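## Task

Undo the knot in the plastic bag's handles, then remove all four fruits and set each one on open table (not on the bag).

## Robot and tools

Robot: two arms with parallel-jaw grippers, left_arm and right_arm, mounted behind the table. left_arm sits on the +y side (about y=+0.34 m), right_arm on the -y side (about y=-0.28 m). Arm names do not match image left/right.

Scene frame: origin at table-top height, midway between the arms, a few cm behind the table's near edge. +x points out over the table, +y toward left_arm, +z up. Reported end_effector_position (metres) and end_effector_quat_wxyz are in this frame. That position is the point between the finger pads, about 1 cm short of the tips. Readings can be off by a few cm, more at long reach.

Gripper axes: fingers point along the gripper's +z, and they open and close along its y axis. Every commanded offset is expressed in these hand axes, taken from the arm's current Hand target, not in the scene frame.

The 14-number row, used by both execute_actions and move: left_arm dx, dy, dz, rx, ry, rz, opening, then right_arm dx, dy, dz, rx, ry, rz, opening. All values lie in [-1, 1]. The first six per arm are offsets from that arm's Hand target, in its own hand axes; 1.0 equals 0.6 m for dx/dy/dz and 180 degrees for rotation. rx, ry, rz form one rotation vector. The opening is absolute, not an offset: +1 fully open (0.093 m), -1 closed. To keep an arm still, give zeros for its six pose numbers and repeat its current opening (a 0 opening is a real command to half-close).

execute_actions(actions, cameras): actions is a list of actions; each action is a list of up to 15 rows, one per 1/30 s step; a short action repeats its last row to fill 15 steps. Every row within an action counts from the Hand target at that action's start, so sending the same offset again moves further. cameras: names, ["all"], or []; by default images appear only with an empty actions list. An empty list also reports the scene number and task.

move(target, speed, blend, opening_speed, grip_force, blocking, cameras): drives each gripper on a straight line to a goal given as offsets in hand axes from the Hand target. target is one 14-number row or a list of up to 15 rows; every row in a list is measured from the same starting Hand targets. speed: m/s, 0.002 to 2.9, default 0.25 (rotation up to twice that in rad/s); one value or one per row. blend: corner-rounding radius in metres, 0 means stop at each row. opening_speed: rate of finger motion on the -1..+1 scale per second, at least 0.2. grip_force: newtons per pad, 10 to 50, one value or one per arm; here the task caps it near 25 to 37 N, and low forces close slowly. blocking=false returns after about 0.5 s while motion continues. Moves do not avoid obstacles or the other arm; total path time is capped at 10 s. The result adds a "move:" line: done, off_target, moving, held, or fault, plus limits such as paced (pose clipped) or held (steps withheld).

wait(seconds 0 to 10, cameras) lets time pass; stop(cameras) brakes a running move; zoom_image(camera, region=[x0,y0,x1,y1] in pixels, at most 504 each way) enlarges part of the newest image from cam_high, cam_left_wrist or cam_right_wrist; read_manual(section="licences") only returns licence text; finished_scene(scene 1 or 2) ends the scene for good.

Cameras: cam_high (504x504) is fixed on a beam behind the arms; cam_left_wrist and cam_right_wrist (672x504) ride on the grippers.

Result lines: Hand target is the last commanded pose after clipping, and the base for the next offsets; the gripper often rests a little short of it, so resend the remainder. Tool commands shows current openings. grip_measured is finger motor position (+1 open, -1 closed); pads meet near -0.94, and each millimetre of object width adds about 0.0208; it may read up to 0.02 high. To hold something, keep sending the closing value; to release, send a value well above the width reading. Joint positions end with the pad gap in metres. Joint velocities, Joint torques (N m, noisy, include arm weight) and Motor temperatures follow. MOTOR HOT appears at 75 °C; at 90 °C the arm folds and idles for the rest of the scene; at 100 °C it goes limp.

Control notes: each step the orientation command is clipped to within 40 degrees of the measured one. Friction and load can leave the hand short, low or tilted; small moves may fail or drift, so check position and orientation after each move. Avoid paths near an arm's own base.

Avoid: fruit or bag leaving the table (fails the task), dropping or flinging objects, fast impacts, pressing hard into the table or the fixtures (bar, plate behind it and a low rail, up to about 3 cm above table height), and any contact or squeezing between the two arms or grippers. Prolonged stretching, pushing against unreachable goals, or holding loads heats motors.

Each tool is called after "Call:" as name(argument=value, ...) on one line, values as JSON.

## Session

Call:
execute_actions(actions=[])

Call:
zoom_image(camera="cam_high", region=[130, 120, 380, 370])

Scene clock: 0.00 s.
left_arm: end_effector_position=(+0.3915, +0.3722, +0.0398) grip_measured=+1.000 end_effector_quat_wxyz=(+0.492, -0.066, +0.868, -0.003) | right_arm: end_effector_position=(+0.3641, -0.3100, +0.0522) grip_measured=+1.000 end_effector_quat_wxyz=(+0.546, +0.056, +0.833, -0.071)
Joint positions: left_arm=[0.031 1.511 0.418 0.585 0.016 -0.082 0.093] | right_arm=[0.023 1.559 0.32 0.824 0.196 0.015 0.093]
Joint velocities: within noise
Joint torques (N m): no reading
Motor temperatures (°C): left_arm=[25 37 40 30 24 25 29] | right_arm=[25 36 34 35 26 24 26]
Heat: left arm: 40 °C; right arm: 36 °C.
Hand target: left_arm +0.3977, +0.3744, +0.0527; +0.509, -0.067, +0.858, -0.001 | right_arm +0.3682, -0.3083, +0.0601; +0.556, +0.055, +0.827, -0.069
Tool commands: left_gripper/opening=+1.0 right_gripper/opening=+1.0
camera_calibration:
cam_left_wrist: T_world_to_cam=[[0.123832, -0.990176, 0.064936, 0.320214], [-0.831131, -0.139247, -0.538361, 0.432869], [0.542114, 0.0126958, -0.840209, -0.101376], [0, 0, 0, 1]] pos_world=[0.375075, 0.378631, 0.127069]
cam_right_wrist: T_world_to_cam=[[-0.156533, -0.985758, 0.0614703, -0.253951], [-0.743963, 0.076744, -0.663799, 0.366901], [0.649628, -0.149638, -0.74538, -0.156027], [0, 0, 0, 1]] pos_world=[0.334569, -0.301839, 0.14286]

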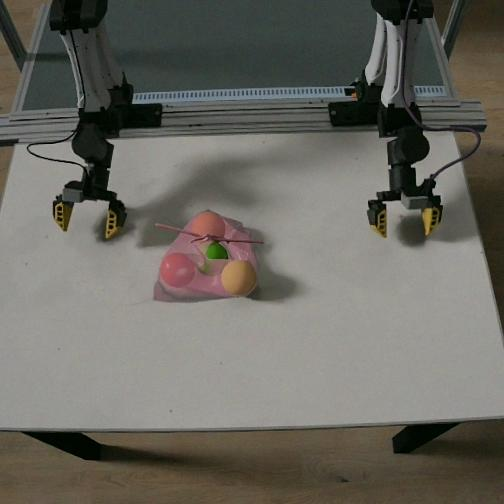

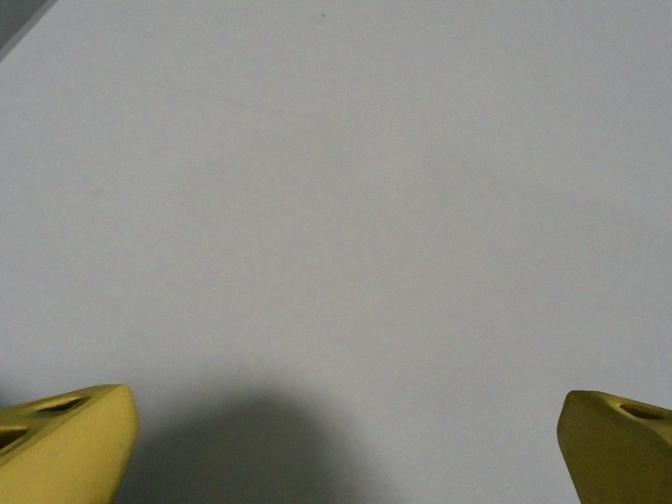

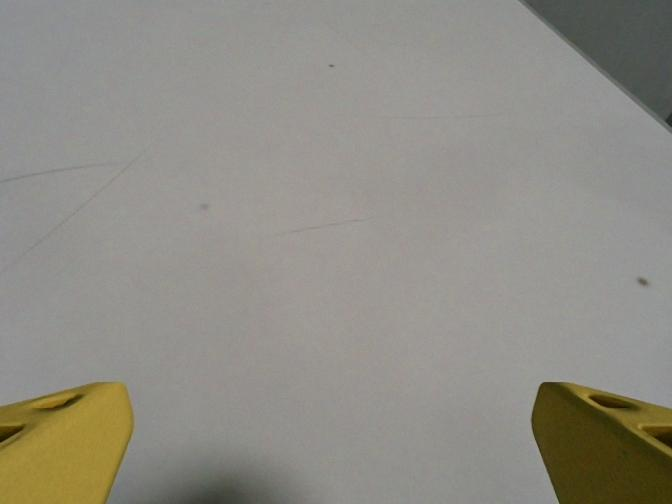

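Scaled by 2.016 from the camera's 504x504 image, which has a finer 720x720 frame.

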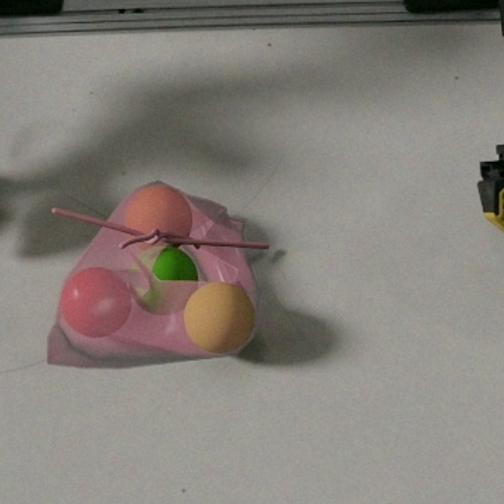

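Call:
move(target=[[-0.22,0,-0.12,0.011,0.174,0.042,0,-0.309,-0.018,-0.125,-0.053,0.21,-0.023,0],[-0.22,0,-0.12,0.011,0.174,0.042,0,-0.302,0.438,-0.206,-0.053,0.21,-0.023,0]], blend=[0.05,0], speed=0.3, cameras=["all"])

Call:
zoom_image(camera="cam_right_wrist", region=[180, 120, 520, 460])

Call:
zoom_image(camera="cam_high", region=[140, 190, 280, 310])

Scene clock: 3.87 s.
left_arm: end_effector_position=(+0.3993, +0.3835, +0.1914) grip_measured=+0.002 end_effector_quat_wxyz=(+0.256, -0.006, +0.967, +0.001) | right_arm: end_effector_position=(+0.3666, -0.0270, +0.2617) grip_measured=+0.003 end_effector_quat_wxyz=(+0.260, -0.008, +0.966, +0.014)
Joint positions: left_arm=[0.086 1.541 1.5 -0.981 0.072 0.105 0.045] | right_arm=[0.723 2.091 2.474 -1.529 0.313 0.628 0.045]
Joint torques (N m): left_arm=[0.2 -6.76 9.39 1.06 0.28 0.14] | right_arm=[-0.27 -6.86 6.12 1 0.4 0.21]
Heat: left arm: 41 °C; right arm: 36 °C.
Hand target: left_arm +0.3972, +0.3850, +0.2027; +0.259, +0.000, +0.966, -0.001 | right_arm +0.3678, -0.0307, +0.2603; +0.258, -0.001, +0.966, +0.001
Off the commanded pose: left_arm 0.012 m, 1 deg | right_arm 0.004 m, 2 deg.
move: off_target (left_arm)
camera_calibration:
cam_left_wrist: T_world_to_cam=[[0.0204523, -0.999751, -0.0089782, 0.379747], [-0.997917, -0.0198636, -0.0613801, 0.452032], [0.0611864, 0.0102149, -0.998074, 0.244801], [0, 0, 0, 1]] pos_world=[0.428345, 0.386131, 0.275485]
cam_right_wrist: T_world_to_cam=[[0.0358021, -0.998992, -0.0270807, -0.0351154], [-0.995512, -0.0332758, -0.0885923, 0.424899], [0.0876018, 0.0301309, -0.9957, 0.317171], [0, 0, 0, 1]] pos_world=[0.396464, -0.0304978, 0.352499]

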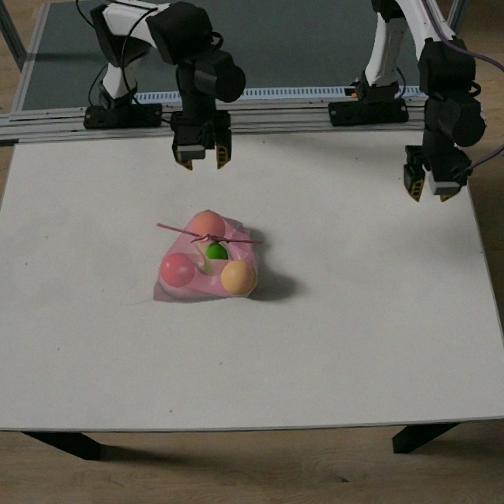

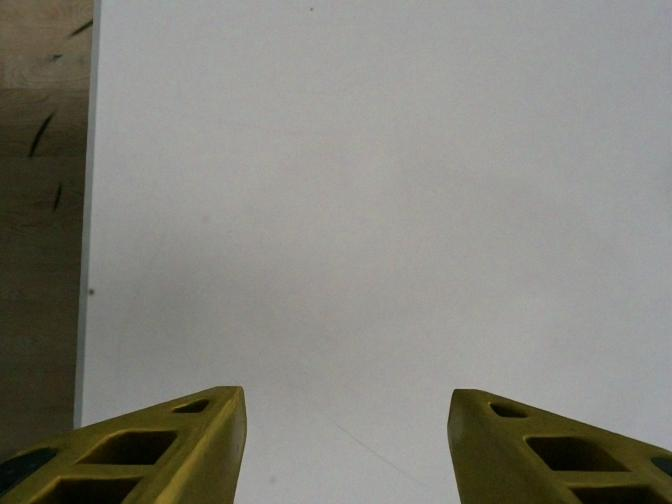

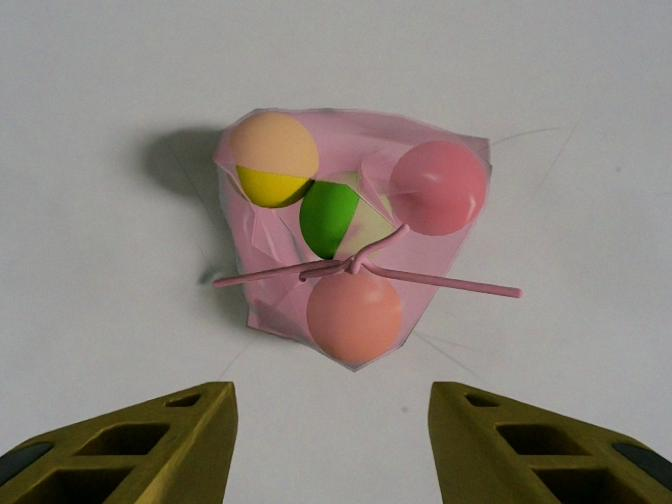

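Scaled by 1.482 from the camera's 672x504 image, which has a finer 960x720 frame.

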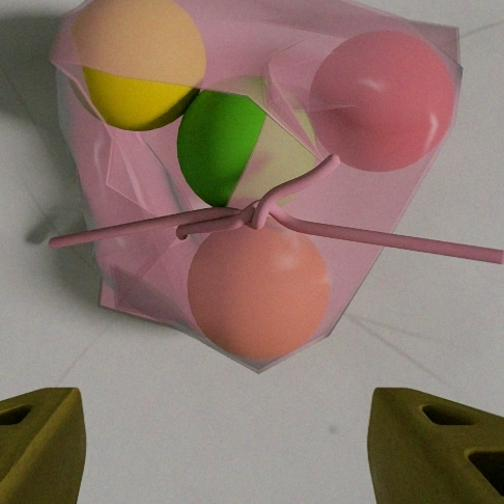

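Scaled by 3.600 from the camera's 504x504 image, which has a finer 720x720 frame.

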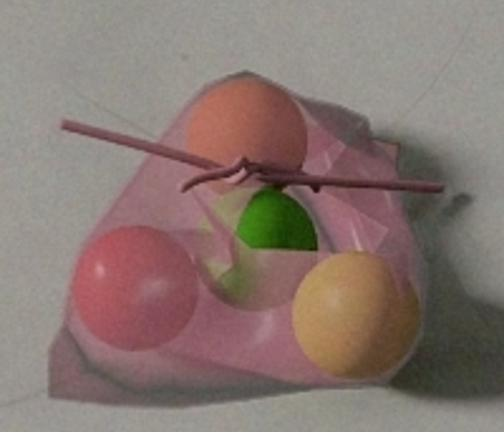

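Call:
move(target=[0,0,0,0,0,0,0,-0.01,-0.062,0.15,-0.029,0.18,0.361,-0.4], speed=0.2, cameras=["cam_right_wrist"])

Call:
zoom_image(camera="cam_right_wrist", region=[200, 160, 540, 500])

Scene clock: 8.17 s.
left_arm: end_effector_position=(+0.3993, +0.3835, +0.1914) grip_measured=+0.002 end_effector_quat_wxyz=(+0.256, -0.006, +0.967, +0.001) | right_arm: end_effector_position=(+0.4203, -0.0714, +0.1855) grip_measured=-0.397 end_effector_quat_wxyz=(-0.026, +0.497, +0.847, +0.187)
Joint positions: left_arm=[0.086 1.541 1.5 -0.981 0.072 0.105 0.045] | right_arm=[0.374 2.274 2.501 -1.537 -0.268 1.463 0.026]
Joint torques (N m): left_arm=[0.14 -6.84 9.62 1.11 0.28 0.14] | right_arm=[-0.25 -8.05 6.45 0.65 -0.36 0.26]
Heat: left arm: 43 °C; right arm: 37 °C.
Hand target: left_arm +0.3972, +0.3850, +0.2027; +0.259, +0.000, +0.966, -0.001 | right_arm +0.4180, -0.0677, +0.1852; -0.048, +0.500, +0.846, +0.178
Off the commanded pose: left_arm 0.012 m, 1 deg | right_arm 0.004 m, 3 deg.
joint sent to its limit (right arm) — joint 4 (wrist pitch), lower limit. The joint targets are off in position, not in orientation.
move: off_target (left_arm, right_arm)
camera_calibration:
cam_right_wrist: T_world_to_cam=[[-0.844826, -0.440506, -0.303684, 0.377849], [-0.528931, 0.602072, 0.598116, 0.191924], [-0.0806334, 0.665931, -0.741642, 0.306978], [0, 0, 0, 1]] pos_world=[0.445484, -0.153533, 0.227622]
Images, in order (width x height): cam_right_wrist 672x504.

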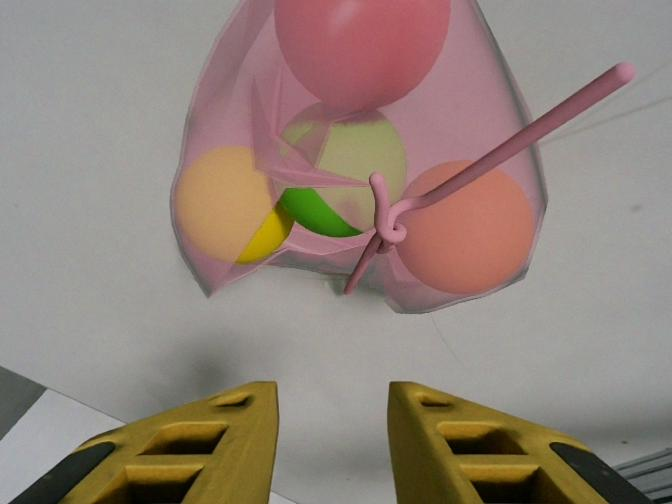

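Scaled by 1.482 from the camera's 672x504 image, which has a finer 960x720 frame.

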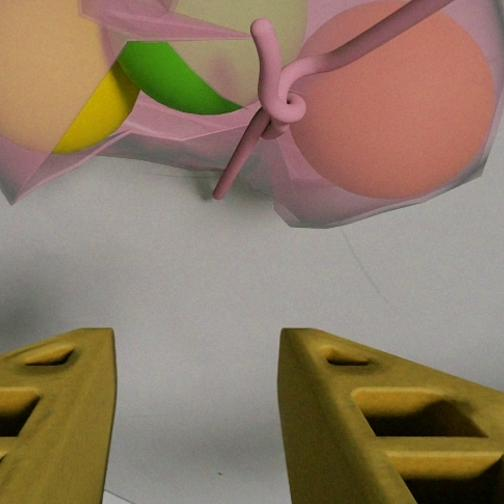

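Call:
move(target=[0,0,0,0,0,0,0,-0.03,-0.02,0.105,0,0,0,-0.5], speed=0.15, cameras=["cam_right_wrist"])

Scene clock: 9.83 s.
left_arm: end_effector_position=(+0.3993, +0.3835, +0.1914) grip_measured=+0.002 end_effector_quat_wxyz=(+0.256, -0.006, +0.967, +0.001) | right_arm: end_effector_position=(+0.4222, -0.0698, +0.0946) grip_measured=-0.497 end_effector_quat_wxyz=(-0.058, +0.506, +0.848, +0.148)
Joint positions: left_arm=[0.086 1.541 1.5 -0.981 0.072 0.105 0.045] | right_arm=[0.374 2.274 2.144 -1.282 -0.269 1.463 0.021]
Joint torques (N m): left_arm=[0.14 -6.71 9.57 1.06 0.29 0.15] | right_arm=[-0.18 -13.94 4.55 0.89 -0.41 0.13]
Heat: left arm: 43 °C; right arm: 37 °C.
Hand target: left_arm +0.3972, +0.3850, +0.2027; +0.259, +0.000, +0.966, -0.001 | right_arm +0.4226, -0.0658, +0.1188; -0.048, +0.500, +0.846, +0.178
Off the commanded pose: left_arm 0.012 m, 1 deg | right_arm 0.025 m, 4 deg.
move: off_target (left_arm, right_arm)
camera_calibration:
cam_right_wrist: T_world_to_cam=[[-0.869246, -0.449947, -0.204841, 0.352768], [-0.470031, 0.623724, 0.624531, 0.220591], [-0.153242, 0.639153, -0.753658, 0.268594], [0, 0, 0, 1]] pos_world=[0.451487, -0.150533, 0.136923]
Images, in order (width x height): cam_right_wrist 672x504.

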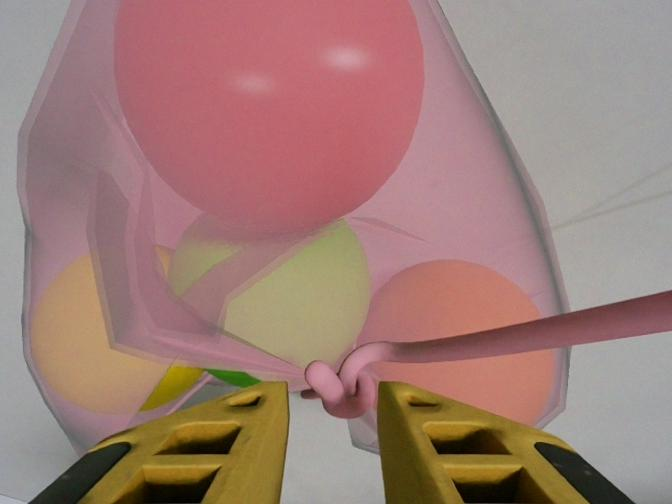

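Call:
move(target=[[0,0,0,0,0,0,0,-0.012,0.008,-0.0,0,0,0,-0.7],[0,0,0,0,0,0,0,-0.012,0.008,0.012,0,0,0,-0.7]], speed=0.06, cameras=["cam_right_wrist"])

Call:
zoom_image(camera="cam_right_wrist", region=[220, 290, 430, 500])

Scene clock: 12.10 s.
left_arm: end_effector_position=(+0.3993, +0.3835, +0.1914) grip_measured=+0.002 end_effector_quat_wxyz=(+0.256, -0.006, +0.967, +0.001) | right_arm: end_effector_position=(+0.4287, -0.0742, +0.0992) grip_measured=-0.697 end_effector_quat_wxyz=(-0.052, +0.510, +0.844, +0.156)
Joint positions: left_arm=[0.086 1.541 1.5 -0.981 0.072 0.105 0.045] | right_arm=[0.361 2.274 2.159 -1.278 -0.27 1.463 0.012]
Joint torques (N m): left_arm=[0.16 -6.82 9.59 1.09 0.29 0.15] | right_arm=[0.28 -11.07 5.59 0.91 -0.38 0.05]
Heat: left arm: 43 °C; right arm: 38 °C.
Hand target: left_arm +0.3972, +0.3850, +0.2027; +0.259, +0.000, +0.966, -0.001 | right_arm +0.4310, -0.0672, +0.1114; -0.048, +0.500, +0.846, +0.178
Off the commanded pose: left_arm 0.012 m, 1 deg | right_arm 0.014 m, 3 deg.
move: off_target (left_arm, right_arm)
camera_calibration:
cam_right_wrist: T_world_to_cam=[[-0.871567, -0.43638, -0.22348, 0.361355], [-0.472306, 0.625045, 0.621487, 0.224893], [-0.13152, 0.647219, -0.750873, 0.266885], [0, 0, 0, 1]] pos_world=[0.456264, -0.155613, 0.141385]
Images, in order (width x height): cam_right_wrist 672x504.

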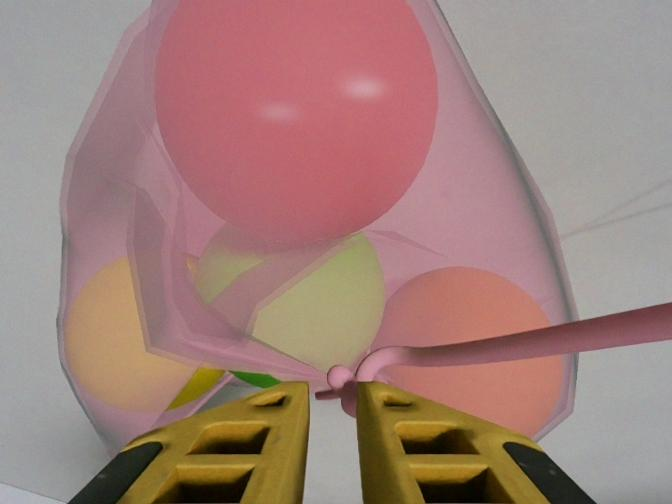

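Scaled by 2.400 from the camera's 672x504 image, which has a finer 960x720 frame.

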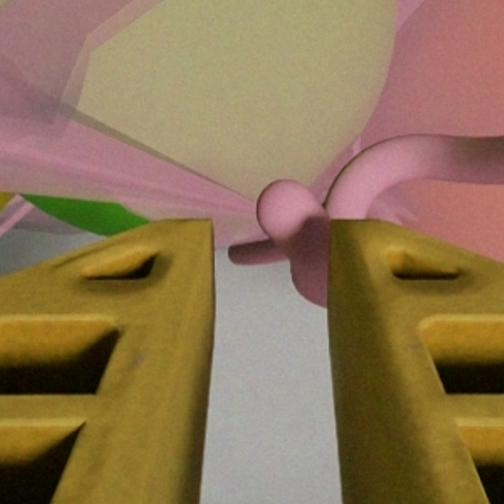

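Call:
move(target=[[0,0,0,0,0,0,0,-0.022,-0.002,-0.008,0,0,0,-0.7],[0,0,0,0,0,0,0,-0.022,-0.002,0.022,0,0,0,-0.7]], speed=0.06, cameras=["cam_right_wrist"])

Call:
zoom_image(camera="cam_right_wrist", region=[220, 290, 430, 500])

Scene clock: 14.13 s.
left_arm: end_effector_position=(+0.3993, +0.3835, +0.1914) grip_measured=+0.002 end_effector_quat_wxyz=(+0.256, -0.006, +0.967, +0.001) | right_arm: end_effector_position=(+0.4386, -0.0824, +0.0934) grip_measured=-0.697 end_effector_quat_wxyz=(-0.044, +0.507, +0.844, +0.167)
Joint positions: left_arm=[0.086 1.541 1.5 -0.981 0.072 0.105 0.045] | right_arm=[0.336 2.274 2.132 -1.23 -0.276 1.437 0.012]
Joint torques (N m): left_arm=[0.17 -6.75 9.57 1.07 0.29 0.15] | right_arm=[0.68 -10.11 4.57 0.97 -0.39 0.11]
Heat: left arm: 44 °C; right arm: 39 °C.
Hand target: left_arm +0.3972, +0.3850, +0.2027; +0.259, +0.000, +0.966, -0.001 | right_arm +0.4378, -0.0740, +0.0954; -0.048, +0.500, +0.846, +0.178
Off the commanded pose: left_arm 0.012 m, 1 deg | right_arm 0.009 m, 2 deg.
move: off_target (left_arm)
camera_calibration:
cam_right_wrist: T_world_to_cam=[[-0.865287, -0.434484, -0.250004, 0.364966], [-0.488421, 0.618531, 0.615519, 0.245297], [-0.112798, 0.654708, -0.747418, 0.261128], [0, 0, 0, 1]] pos_world=[0.465064, -0.164115, 0.13543]
Images, in order (width x height): cam_right_wrist 672x504.

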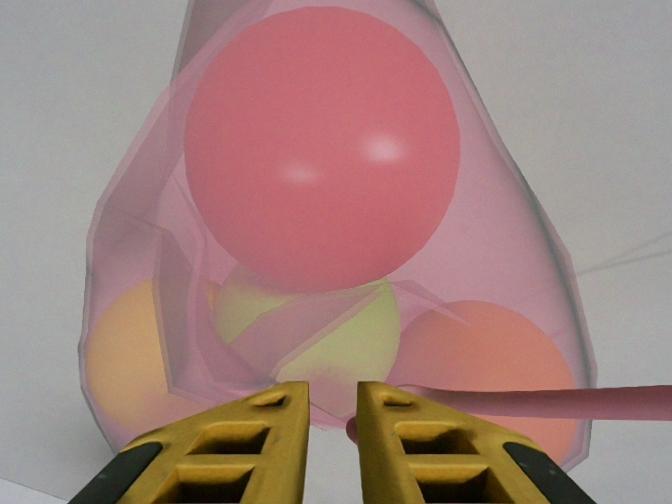

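Scaled by 2.400 from the camera's 672x504 image, which has a finer 960x720 frame.

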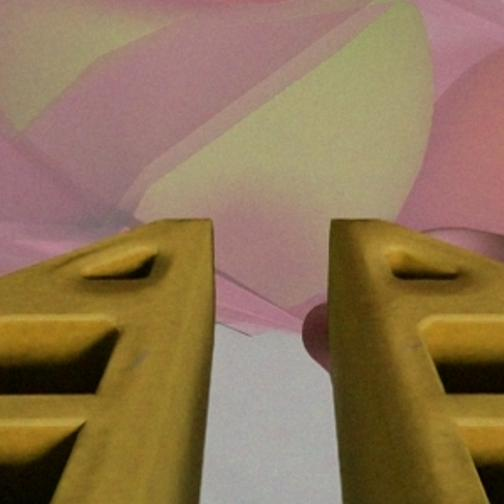

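Call:
move(target=[[0,0,0,0,0,0,0,-0.0,-0.008,-0.035,0,0,0,-0.45],[0,0,0,0,0,0,0,0.018,-0.008,-0.02,0,0,0,-0.45],[0,0,0,0,0,0,0,0.016,-0.008,0.012,0,0,0,-0.5]], speed=0.06, cameras=["cam_right_wrist"])

Call:
zoom_image(camera="cam_right_wrist", region=[220, 290, 430, 500])

Scene clock: 17.60 s.
left_arm: end_effector_position=(+0.3993, +0.3835, +0.1914) grip_measured=+0.002 end_effector_quat_wxyz=(+0.256, -0.006, +0.967, +0.001) | right_arm: end_effector_position=(+0.4303, -0.0732, +0.0748) grip_measured=-0.497 end_effector_quat_wxyz=(-0.054, +0.504, +0.847, +0.158)
Joint positions: left_arm=[0.086 1.541 1.5 -0.981 0.072 0.105 0.045] | right_arm=[0.359 2.274 2.061 -1.181 -0.277 1.449 0.021]
Joint torques (N m): left_arm=[0.17 -6.63 9.46 1.06 0.31 0.15] | right_arm=[0.77 -12.44 4.62 0.94 -0.31 0.23]
Motor temperatures (°C): left_arm=[25 39 45 32 24 25 29] | right_arm=[25 40 35 35 26 24 26]
Heat: left arm: 45 °C; right arm: 40 °C.
Hand target: left_arm +0.3972, +0.3850, +0.2027; +0.259, +0.000, +0.966, -0.001 | right_arm +0.4296, -0.0656, +0.0900; -0.048, +0.500, +0.846, +0.178
Off the commanded pose: left_arm 0.012 m, 1 deg | right_arm 0.017 m, 2 deg.
move: off_target (left_arm, right_arm); target 3's new opening was sent with right_arm's hand 0.017 m and 2 deg from that target
camera_calibration:
cam_right_wrist: T_world_to_cam=[[-0.865305, -0.446933, -0.226933, 0.354489], [-0.481589, 0.615745, 0.623643, 0.243213], [-0.138994, 0.648929, -0.748045, 0.251198], [0, 0, 0, 1]] pos_world=[0.458784, -0.154334, 0.116675]
Images, in order (width x height): cam_right_wrist 672x504.

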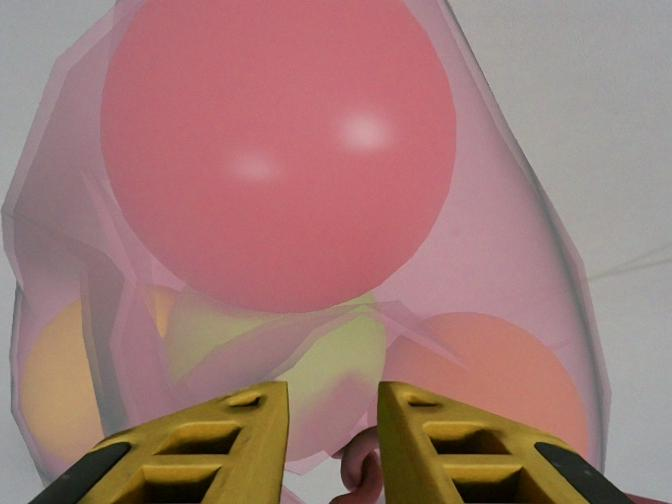

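Scaled by 2.400 from the camera's 672x504 image, which has a finer 960x720 frame.

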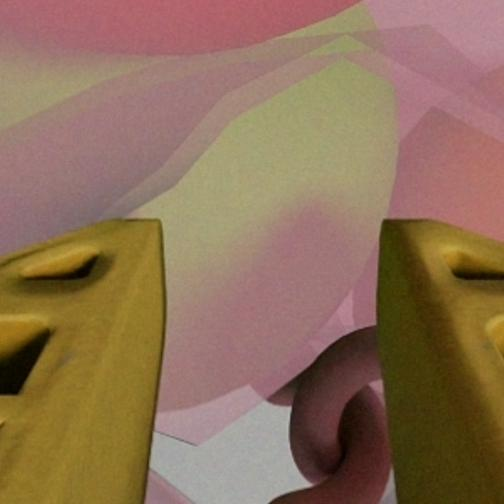

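Call:
move(target=[0,0,0,0,0,0,0,0.02,-0.0,-0.12,0,0,0,-0.5], speed=0.15, cameras=["cam_right_wrist"])

Call:
zoom_image(camera="cam_right_wrist", region=[260, 200, 500, 440])

Scene clock: 19.23 s.
left_arm: end_effector_position=(+0.3993, +0.3835, +0.1914) grip_measured=+0.002 end_effector_quat_wxyz=(+0.256, -0.006, +0.967, +0.001) | right_arm: end_effector_position=(+0.4202, -0.0827, +0.1344) grip_measured=-0.497 end_effector_quat_wxyz=(-0.055, +0.509, +0.845, +0.156)
Joint positions: left_arm=[0.086 1.541 1.5 -0.981 0.072 0.105 0.045] | right_arm=[0.348 2.26 2.279 -1.42 -0.277 1.449 0.021]
Joint torques (N m): left_arm=[0.28 -6.74 9.55 1.07 0.31 0.14] | right_arm=[-0.42 -12.57 6.79 0.48 -0.39 0.03]
Heat: left arm: 45 °C; right arm: 41 °C.
Hand target: left_arm +0.3972, +0.3850, +0.2027; +0.259, +0.000, +0.966, -0.001 | right_arm +0.4167, -0.0809, +0.1602; -0.048, +0.500, +0.846, +0.178
Off the commanded pose: left_arm 0.012 m, 1 deg | right_arm 0.026 m, 3 deg.
move: off_target (left_arm, right_arm)
camera_calibration:
cam_right_wrist: T_world_to_cam=[[-0.871641, -0.438203, -0.219593, 0.357394], [-0.470489, 0.622415, 0.625491, 0.202631], [-0.137414, 0.64852, -0.748692, 0.299926], [0, 0, 0, 1]] pos_world=[0.448069, -0.164017, 0.17629]
Images, in order (width x height): cam_right_wrist 672x504.

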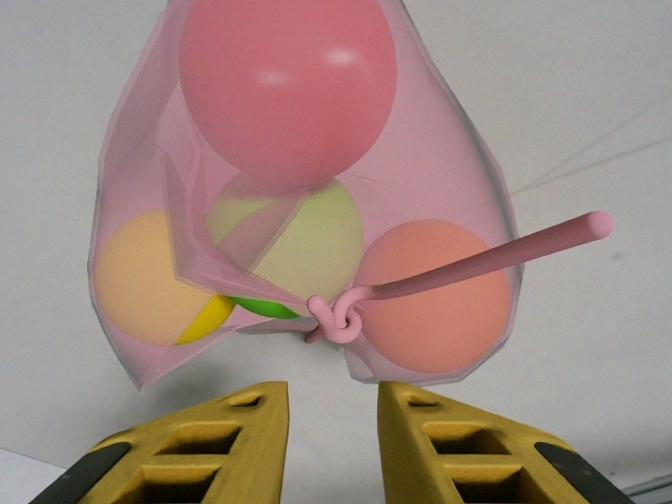

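Scaled by 2.100 from the camera's 672x504 image, which has a finer 960x720 frame.

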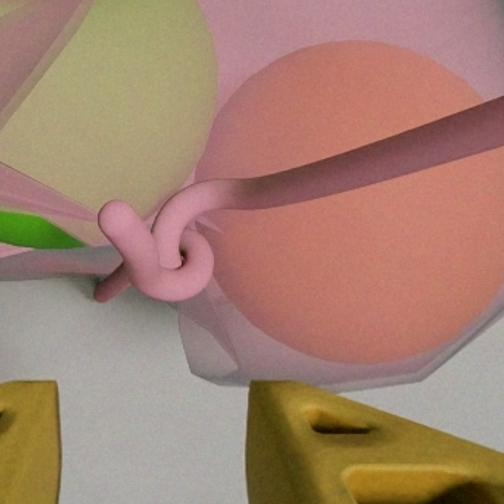

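Call:
move(target=[0,0,0,0,0,0,0,0.012,0.003,0.06,0,0,0,-0.5], speed=0.08, cameras=["cam_right_wrist"])

Call:
zoom_image(camera="cam_right_wrist", region=[220, 270, 450, 500])

Scene clock: 23.93 s.
left_arm: end_effector_position=(+0.3993, +0.3835, +0.1914) grip_measured=+0.002 end_effector_quat_wxyz=(+0.256, -0.006, +0.967, +0.001) | right_arm: end_effector_position=(+0.4192, -0.0665, +0.1097) grip_measured=-0.497 end_effector_quat_wxyz=(-0.058, +0.503, +0.848, +0.156)
Joint positions: left_arm=[0.086 1.541 1.5 -0.981 0.072 0.105 0.045] | right_arm=[0.38 2.26 2.178 -1.316 -0.277 1.467 0.021]
Joint torques (N m): left_arm=[0.14 -6.75 9.44 1.1 0.28 0.17] | right_arm=[0.24 -12.97 4.53 0.92 -0.25 0.24]
Heat: left arm: 46 °C; right arm: 42 °C.
Hand target: left_arm +0.3972, +0.3850, +0.2027; +0.259, +0.000, +0.966, -0.001 | right_arm +0.4182, -0.0615, +0.1290; -0.048, +0.500, +0.846, +0.178
Off the commanded pose: left_arm 0.012 m, 1 deg | right_arm 0.020 m, 3 deg.
move: off_target (left_arm, right_arm)
camera_calibration:
cam_right_wrist: T_world_to_cam=[[-0.865771, -0.450333, -0.218266, 0.354825], [-0.477811, 0.614188, 0.628069, 0.209952], [-0.148784, 0.648054, -0.74692, 0.275409], [0, 0, 0, 1]] pos_world=[0.448491, -0.14764, 0.15129]
Images, in order (width x height): cam_right_wrist 672x504.

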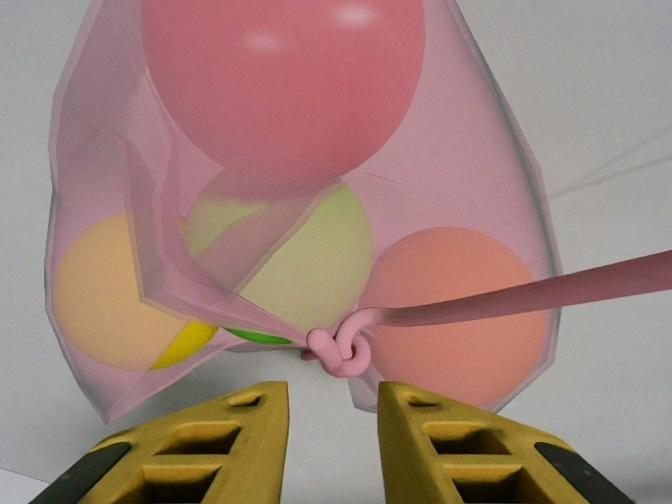

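Scaled by 2.191 from the camera's 672x504 image, which has a finer 960x720 frame.

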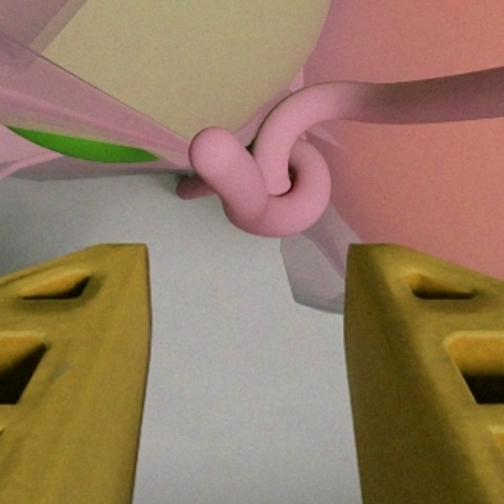

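Call:
move(target=[0.045,-0.542,0.095,0.031,0.18,-0.36,-0.2,0.06,-0.05,-0.13,0,0,0,-0.5], speed=0.25, cameras=["cam_left_wrist","cam_right_wrist"])

Scene clock: 27.80 s.
left_arm: end_effector_position=(+0.4039, +0.0660, +0.1288) grip_measured=-0.198 end_effector_quat_wxyz=(-0.041, -0.496, +0.851, -0.170) | right_arm: end_effector_position=(+0.3742, -0.0746, +0.1764) grip_measured=-0.497 end_effector_quat_wxyz=(-0.060, +0.504, +0.847, +0.157)
Joint positions: left_arm=[-0.592 2.13 2.092 -1.237 0.222 -1.621 0.036] | right_arm=[0.402 2.102 2.195 -1.484 -0.277 1.492 0.021]
Joint torques (N m): left_arm=[-0.69 -11.67 8.69 0.76 0.32 -0.32] | right_arm=[0.68 -12.3 6.72 0.47 -0.24 0.21]
Heat: left arm: 46 °C; right arm: 44 °C.
Hand target: left_arm +0.4021, +0.0597, +0.1404; -0.047, -0.498, +0.847, -0.181 | right_arm +0.3668, -0.0721, +0.2034; -0.048, +0.500, +0.846, +0.178
Off the commanded pose: left_arm 0.013 m, 2 deg | right_arm 0.028 m, 3 deg.
move: off_target (left_arm, right_arm)
camera_calibration:
cam_left_wrist: T_world_to_cam=[[0.85939, -0.453323, 0.236531, -0.344906], [-0.490926, -0.602179, 0.629581, 0.191126], [-0.14297, -0.657175, -0.740054, 0.278574], [0, 0, 0, 1]] pos_world=[0.430065, 0.14181, 0.167411]
cam_right_wrist: T_world_to_cam=[[-0.867305, -0.447459, -0.218087, 0.327496], [-0.474994, 0.612923, 0.631431, 0.149683], [-0.148869, 0.651234, -0.744132, 0.323437], [0, 0, 0, 1]] pos_world=[0.403288, -0.155836, 0.217588]
Images, in order (width x height): cam_left_wrist 672x504, cam_right_wrist 672x504.

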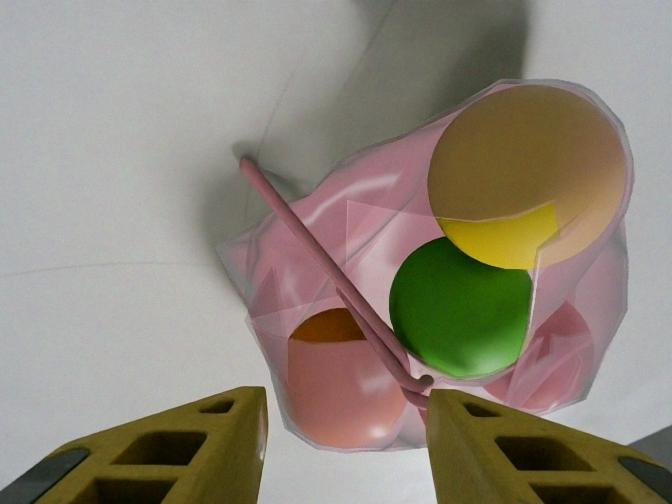

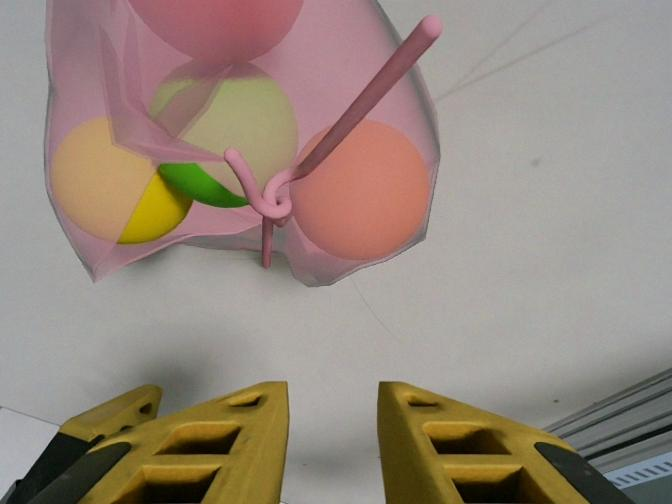

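Call:
move(target=[-0.022,0.038,0.125,0,0,0,-0.3,0,0,0,0,0,0,-0.5], speed=0.12, cameras=["cam_left_wrist"])

Scene clock: 29.60 s.
left_arm: end_effector_position=(+0.3930, +0.0654, +0.0464) grip_measured=-0.298 end_effector_quat_wxyz=(-0.053, -0.500, +0.851, -0.152) | right_arm: end_effector_position=(+0.3742, -0.0746, +0.1764) grip_measured=-0.497 end_effector_quat_wxyz=(-0.060, +0.504, +0.847, +0.157)
Joint positions: left_arm=[-0.603 2.13 1.773 -0.959 0.222 -1.635 0.031] | right_arm=[0.402 2.102 2.195 -1.484 -0.277 1.492 0.021]
Joint torques (N m): left_arm=[-1.25 -14.05 5.75 1.19 0.31 -0.3] | right_arm=[0.65 -12.01 6.72 0.49 -0.22 0.25]
Heat: left arm: 46 °C; right arm: 44 °C.
Hand target: left_arm +0.3966, +0.0541, +0.0612; -0.047, -0.498, +0.847, -0.181 | right_arm +0.3669, -0.0720, +0.2034; -0.048, +0.500, +0.846, +0.178
Off the commanded pose: left_arm 0.019 m, 4 deg | right_arm 0.028 m, 3 deg.
move: off_target (left_arm, right_arm)
camera_calibration:
cam_left_wrist: T_world_to_cam=[[0.86883, -0.455788, 0.19337, -0.31784], [-0.46461, -0.615592, 0.63654, 0.227523], [-0.17109, -0.642887, -0.746609, 0.22606], [0, 0, 0, 1]] pos_world=[0.420535, 0.140525, 0.0854122]
Images, in order (width x height): cam_left_wrist 672x504.

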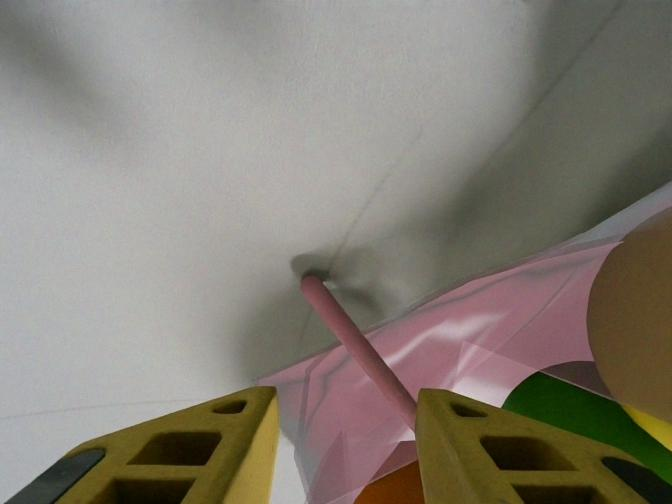

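Call:
move(target=[[-0.02,-0.007,0.0,0,0,0,-0.35,0,0,0,0,0,0,-0.5],[-0.018,-0.007,0.045,0,0,0,-0.35,0,0,0,0,0,0,-0.5],[-0.018,-0.007,0.045,0,0,0,-1,0,0,0,0,0,0,-0.5]], speed=0.08, opening_speed=0.5, cameras=["cam_left_wrist"])

Scene clock: 33.47 s.
left_arm: end_effector_position=(+0.4048, +0.0626, +0.0280) grip_measured=-0.977 end_effector_quat_wxyz=(-0.049, -0.503, +0.848, -0.160) | right_arm: end_effector_position=(+0.3742, -0.0746, +0.1764) grip_measured=-0.497 end_effector_quat_wxyz=(-0.060, +0.504, +0.847, +0.157)
Joint positions: left_arm=[-0.593 2.174 1.767 -0.892 0.225 -1.635 0] | right_arm=[0.402 2.102 2.195 -1.484 -0.277 1.492 0.021]
Joint torques (N m): left_arm=[-1.09 -12.14 5.97 1.17 0.3 -0.19] | right_arm=[0.65 -12.31 6.72 0.5 -0.22 0.26]
Motor temperatures (°C): left_arm=[25 42 45 32 24 25 29] | right_arm=[25 45 36 35 26 24 26]
Heat: left arm: 45 °C; right arm: 45 °C.
Hand target: left_arm +0.4084, +0.0516, +0.0344; -0.047, -0.498, +0.847, -0.181 | right_arm +0.3669, -0.0720, +0.2034; -0.048, +0.500, +0.846, +0.178
Off the commanded pose: left_arm 0.013 m, 3 deg | right_arm 0.028 m, 3 deg.
move: off_target (left_arm, right_arm); target 3's new opening was sent with left_arm's hand 0.013 m and 3 deg from that target
camera_calibration:
cam_left_wrist: T_world_to_cam=[[0.870208, -0.446025, 0.209284, -0.327419], [-0.467455, -0.613263, 0.636705, 0.244012], [-0.15564, -0.651897, -0.742163, 0.206777], [0, 0, 0, 1]] pos_world=[0.43117, 0.138404, 0.0666219]
Images, in order (width x height): cam_left_wrist 672x504.

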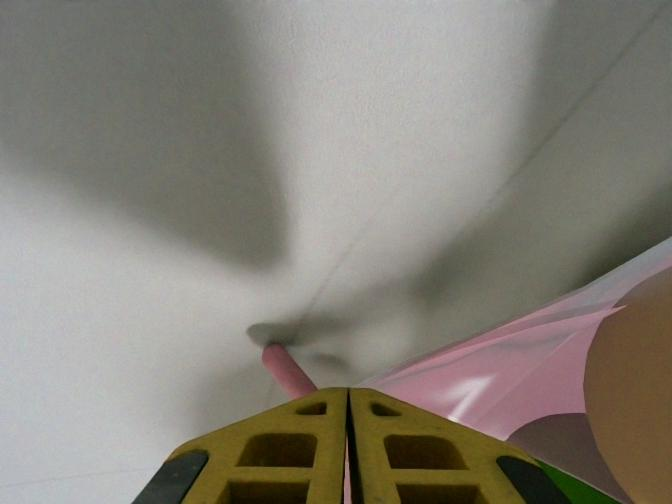

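Call:
move(target=[[0,0.012,-0.02,0,0,0,-0.3,0,0,0,0,0,0,-0.5],[0.0,0.012,0.024,0,0,0,-0.3,0,0,0,0,0,0,-0.5],[0.0,0.012,0.024,0,0,0,-1,0,0,0,0,0,0,-0.5]], speed=0.08, opening_speed=0.5, cameras=["cam_left_wrist"])

Scene clock: 37.40 s.
left_arm: end_effector_position=(+0.4014, +0.0601, +0.0149) grip_measured=-0.906 end_effector_quat_wxyz=(-0.048, -0.499, +0.850, -0.163) | right_arm: end_effector_position=(+0.3742, -0.0746, +0.1764) grip_measured=-0.497 end_effector_quat_wxyz=(-0.060, +0.504, +0.847, +0.157)
Joint positions: left_arm=[-0.601 2.174 1.711 -0.829 0.225 -1.635 0.002] | right_arm=[0.402 2.102 2.195 -1.484 -0.277 1.492 0.021]
Joint velocities: left_arm=[-0.012 -0.012 -0.007 -0.154 0.051 0.051 0] | right_arm=[within noise]
Joint torques (N m): left_arm=[-1.17 -12.03 5.55 1.23 0.28 -0.32] | right_arm=[0.73 -12.08 6.67 0.51 -0.22 0.26]
Heat: left arm: 45 °C; right arm: 46 °C.
Hand target: left_arm +0.4037, +0.0497, +0.0192; -0.047, -0.498, +0.847, -0.181 | right_arm +0.3669, -0.0720, +0.2034; -0.048, +0.500, +0.846, +0.178
Off the commanded pose: left_arm 0.011 m, 2 deg | right_arm 0.028 m, 3 deg.
move: off_target (left_arm, right_arm); target 3's new opening was sent with left_arm's hand 0.014 m and 3 deg from that target
camera_calibration:
cam_left_wrist: T_world_to_cam=[[0.865371, -0.451593, 0.217247, -0.320789], [-0.476409, -0.606876, 0.636188, 0.252409], [-0.155457, -0.654037, -0.740316, 0.194936], [0, 0, 0, 1]] pos_world=[0.428156, 0.13581, 0.0534247]
Images, in order (width x height): cam_left_wrist 672x504.

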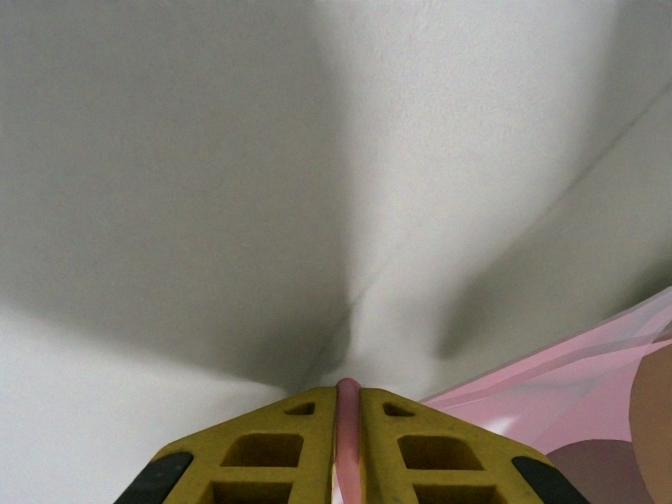

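Call:
move(target=[0.062,-0.034,-0.19,0,0,0,-1,0,0,0,0,0,0,-0.5], speed=0.08, cameras=["all"])

Call:
zoom_image(camera="cam_right_wrist", region=[100, 50, 400, 350])

Scene clock: 39.93 s.
left_arm: end_effector_position=(+0.3974, +0.0538, +0.1110) grip_measured=-0.906 end_effector_quat_wxyz=(-0.051, -0.498, +0.850, -0.163) | right_arm: end_effector_position=(+0.3742, -0.0746, +0.1764) grip_measured=-0.497 end_effector_quat_wxyz=(-0.060, +0.504, +0.847, +0.157)
Joint positions: left_arm=[-0.619 2.145 2.047 -1.193 0.225 -1.653 0.002] | right_arm=[0.402 2.102 2.195 -1.484 -0.277 1.492 0.021]
Joint torques (N m): left_arm=[-1.21 -15.95 8.53 0.52 0.24 -0.33] | right_arm=[0.59 -12.14 6.79 0.51 -0.22 0.2]
Heat: left arm: 45 °C; right arm: 47 °C.
Hand target: left_arm +0.3911, +0.0504, +0.1401; -0.047, -0.498, +0.847, -0.181 | right_arm +0.3669, -0.0720, +0.2034; -0.048, +0.500, +0.846, +0.178
Off the commanded pose: left_arm 0.030 m, 2 deg | right_arm 0.028 m, 3 deg.
move: off_target (left_arm, right_arm)
camera_calibration:
cam_left_wrist: T_world_to_cam=[[0.86558, -0.45264, 0.214216, -0.340652], [-0.474443, -0.604376, 0.640026, 0.184321], [-0.160234, -0.655627, -0.737888, 0.26296], [0, 0, 0, 1]] pos_world=[0.424447, 0.12961, 0.149038]
cam_right_wrist: T_world_to_cam=[[-0.867305, -0.447459, -0.218087, 0.327496], [-0.474994, 0.612923, 0.631431, 0.149683], [-0.148869, 0.651234, -0.744132, 0.323437], [0, 0, 0, 1]] pos_world=[0.403288, -0.155836, 0.217588]

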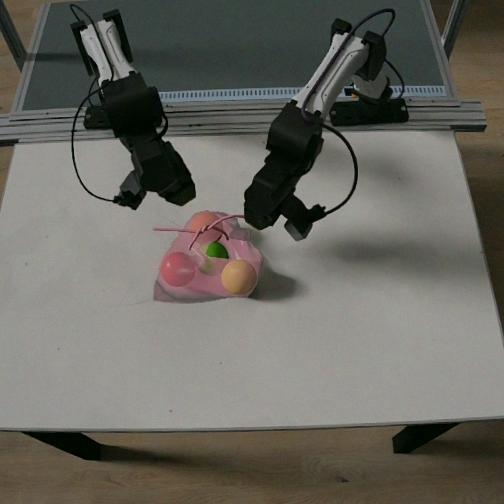

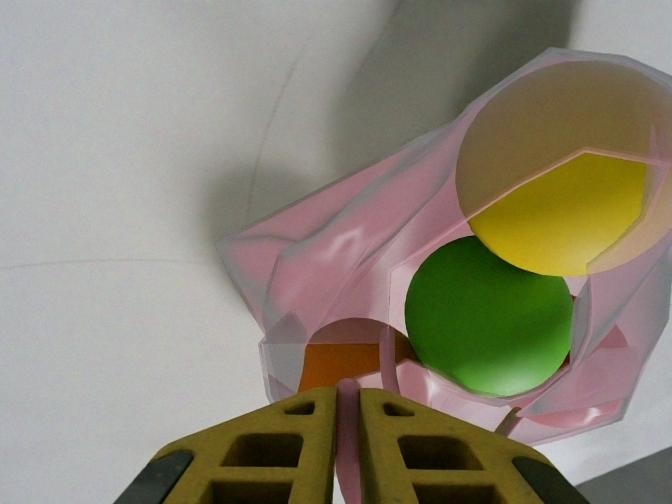

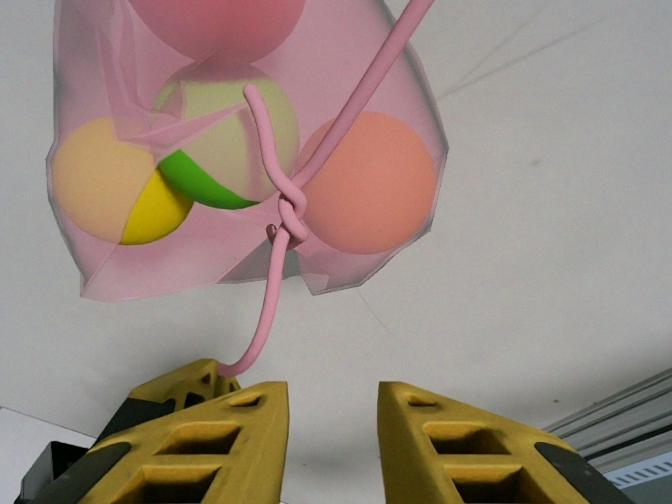

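Scaled by 1.680 from the camera's 672x504 image, which has a finer 960x720 frame.

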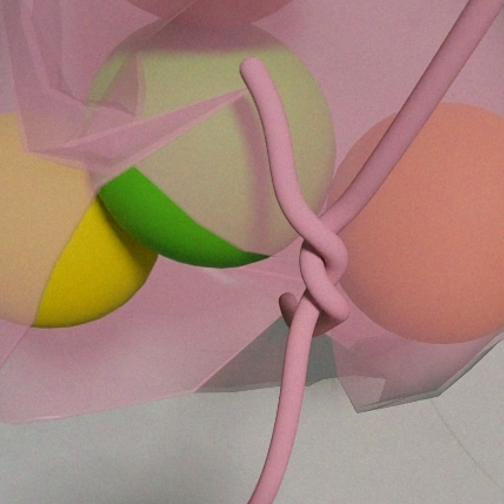

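Call:
move(target=[[0,0,0,0,0,0,-1,-0.062,0.05,0.02,0,0,0,-0.5],[0,0,0,0,0,0,-1,-0.062,0.05,0.125,0,0,0,-0.5]], speed=0.12, cameras=["cam_right_wrist"])

Call:
zoom_image(camera="cam_right_wrist", region=[200, 220, 480, 500])

Scene clock: 43.00 s.
left_arm: end_effector_position=(+0.3974, +0.0538, +0.1110) grip_measured=-0.906 end_effector_quat_wxyz=(-0.051, -0.498, +0.850, -0.163) | right_arm: end_effector_position=(+0.4192, -0.0698, +0.1281) grip_measured=-0.497 end_effector_quat_wxyz=(-0.047, +0.501, +0.847, +0.169)
Joint positions: left_arm=[-0.619 2.145 2.047 -1.193 0.225 -1.653 0.002] | right_arm=[0.374 2.226 2.19 -1.329 -0.277 1.463 0.021]
Joint torques (N m): left_arm=[-1.28 -15.92 8.58 0.53 0.23 -0.33] | right_arm=[0.55 -9.96 4.53 1.02 -0.24 0.22]
Heat: left arm: 45 °C; right arm: 47 °C.
Hand target: left_arm +0.3911, +0.0503, +0.1402; -0.047, -0.498, +0.847, -0.181 | right_arm +0.4185, -0.0636, +0.1315; -0.048, +0.500, +0.846, +0.178
Off the commanded pose: left_arm 0.030 m, 2 deg | right_arm 0.007 m, 1 deg.
move: off_target (left_arm)
camera_calibration:
cam_right_wrist: T_world_to_cam=[[-0.859324, -0.445492, -0.251194, 0.359189], [-0.496355, 0.608091, 0.619562, 0.208747], [-0.123261, 0.657086, -0.74367, 0.280809], [0, 0, 0, 1]] pos_world=[0.446885, -0.151437, 0.169724]
Images, in order (width x height): cam_right_wrist 672x504.

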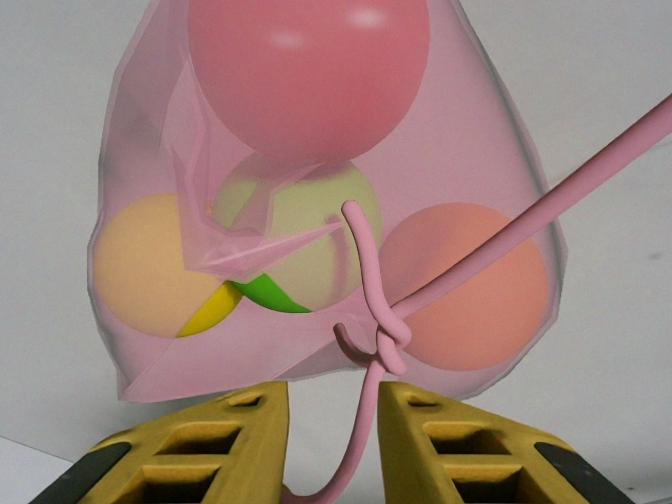

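Scaled by 1.800 from the camera's 672x504 image, which has a finer 960x720 frame.

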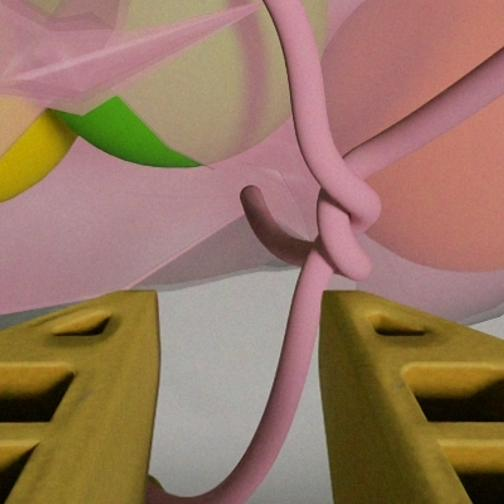

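Call:
move(target=[[0,0,0,0,0,0,-1,-0.03,-0.013,0.02,0,0,0,-0.5],[0,0,0,0,0,0,-1,-0.03,-0.013,0.075,0,0,0,-0.5]], speed=0.08, cameras=["cam_right_wrist"])

Call:
zoom_image(camera="cam_right_wrist", region=[200, 220, 480, 500])

Scene clock: 46.20 s.
left_arm: end_effector_position=(+0.3974, +0.0538, +0.1110) grip_measured=-0.906 end_effector_quat_wxyz=(-0.051, -0.498, +0.850, -0.163) | right_arm: end_effector_position=(+0.4255, -0.0734, +0.0783) grip_measured=-0.497 end_effector_quat_wxyz=(-0.047, +0.503, +0.847, +0.167)
Joint positions: left_arm=[-0.619 2.145 2.047 -1.193 0.225 -1.653 0.002] | right_arm=[0.362 2.226 1.992 -1.137 -0.277 1.453 0.021]
Joint torques (N m): left_arm=[-1.17 -15.91 8.53 0.56 0.23 -0.32] | right_arm=[0.58 -10.29 4.74 0.99 -0.3 0.24]
Heat: left arm: 45 °C; right arm: 47 °C.
Hand target: left_arm +0.3911, +0.0503, +0.1402; -0.047, -0.498, +0.847, -0.181 | right_arm +0.4250, -0.0662, +0.0829; -0.048, +0.500, +0.846, +0.178
Off the commanded pose: left_arm 0.030 m, 2 deg | right_arm 0.009 m, 1 deg.
move: off_target (left_arm)
camera_calibration:
cam_right_wrist: T_world_to_cam=[[-0.861304, -0.443763, -0.247445, 0.35112], [-0.492867, 0.611403, 0.619087, 0.243847], [-0.12344, 0.65518, -0.74532, 0.24689], [0, 0, 0, 1]] pos_world=[0.453081, -0.155032, 0.119933]
Images, in order (width x height): cam_right_wrist 672x504.

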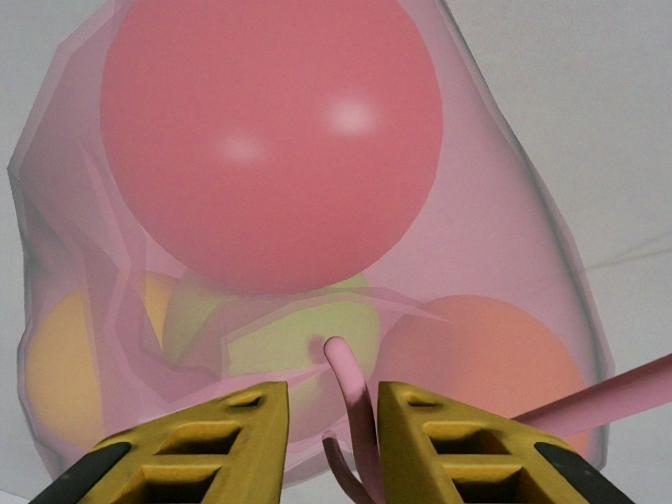

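Scaled by 1.800 from the camera's 672x504 image, which has a finer 960x720 frame.

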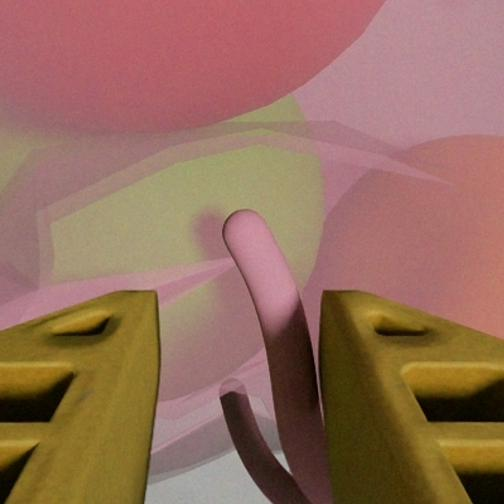

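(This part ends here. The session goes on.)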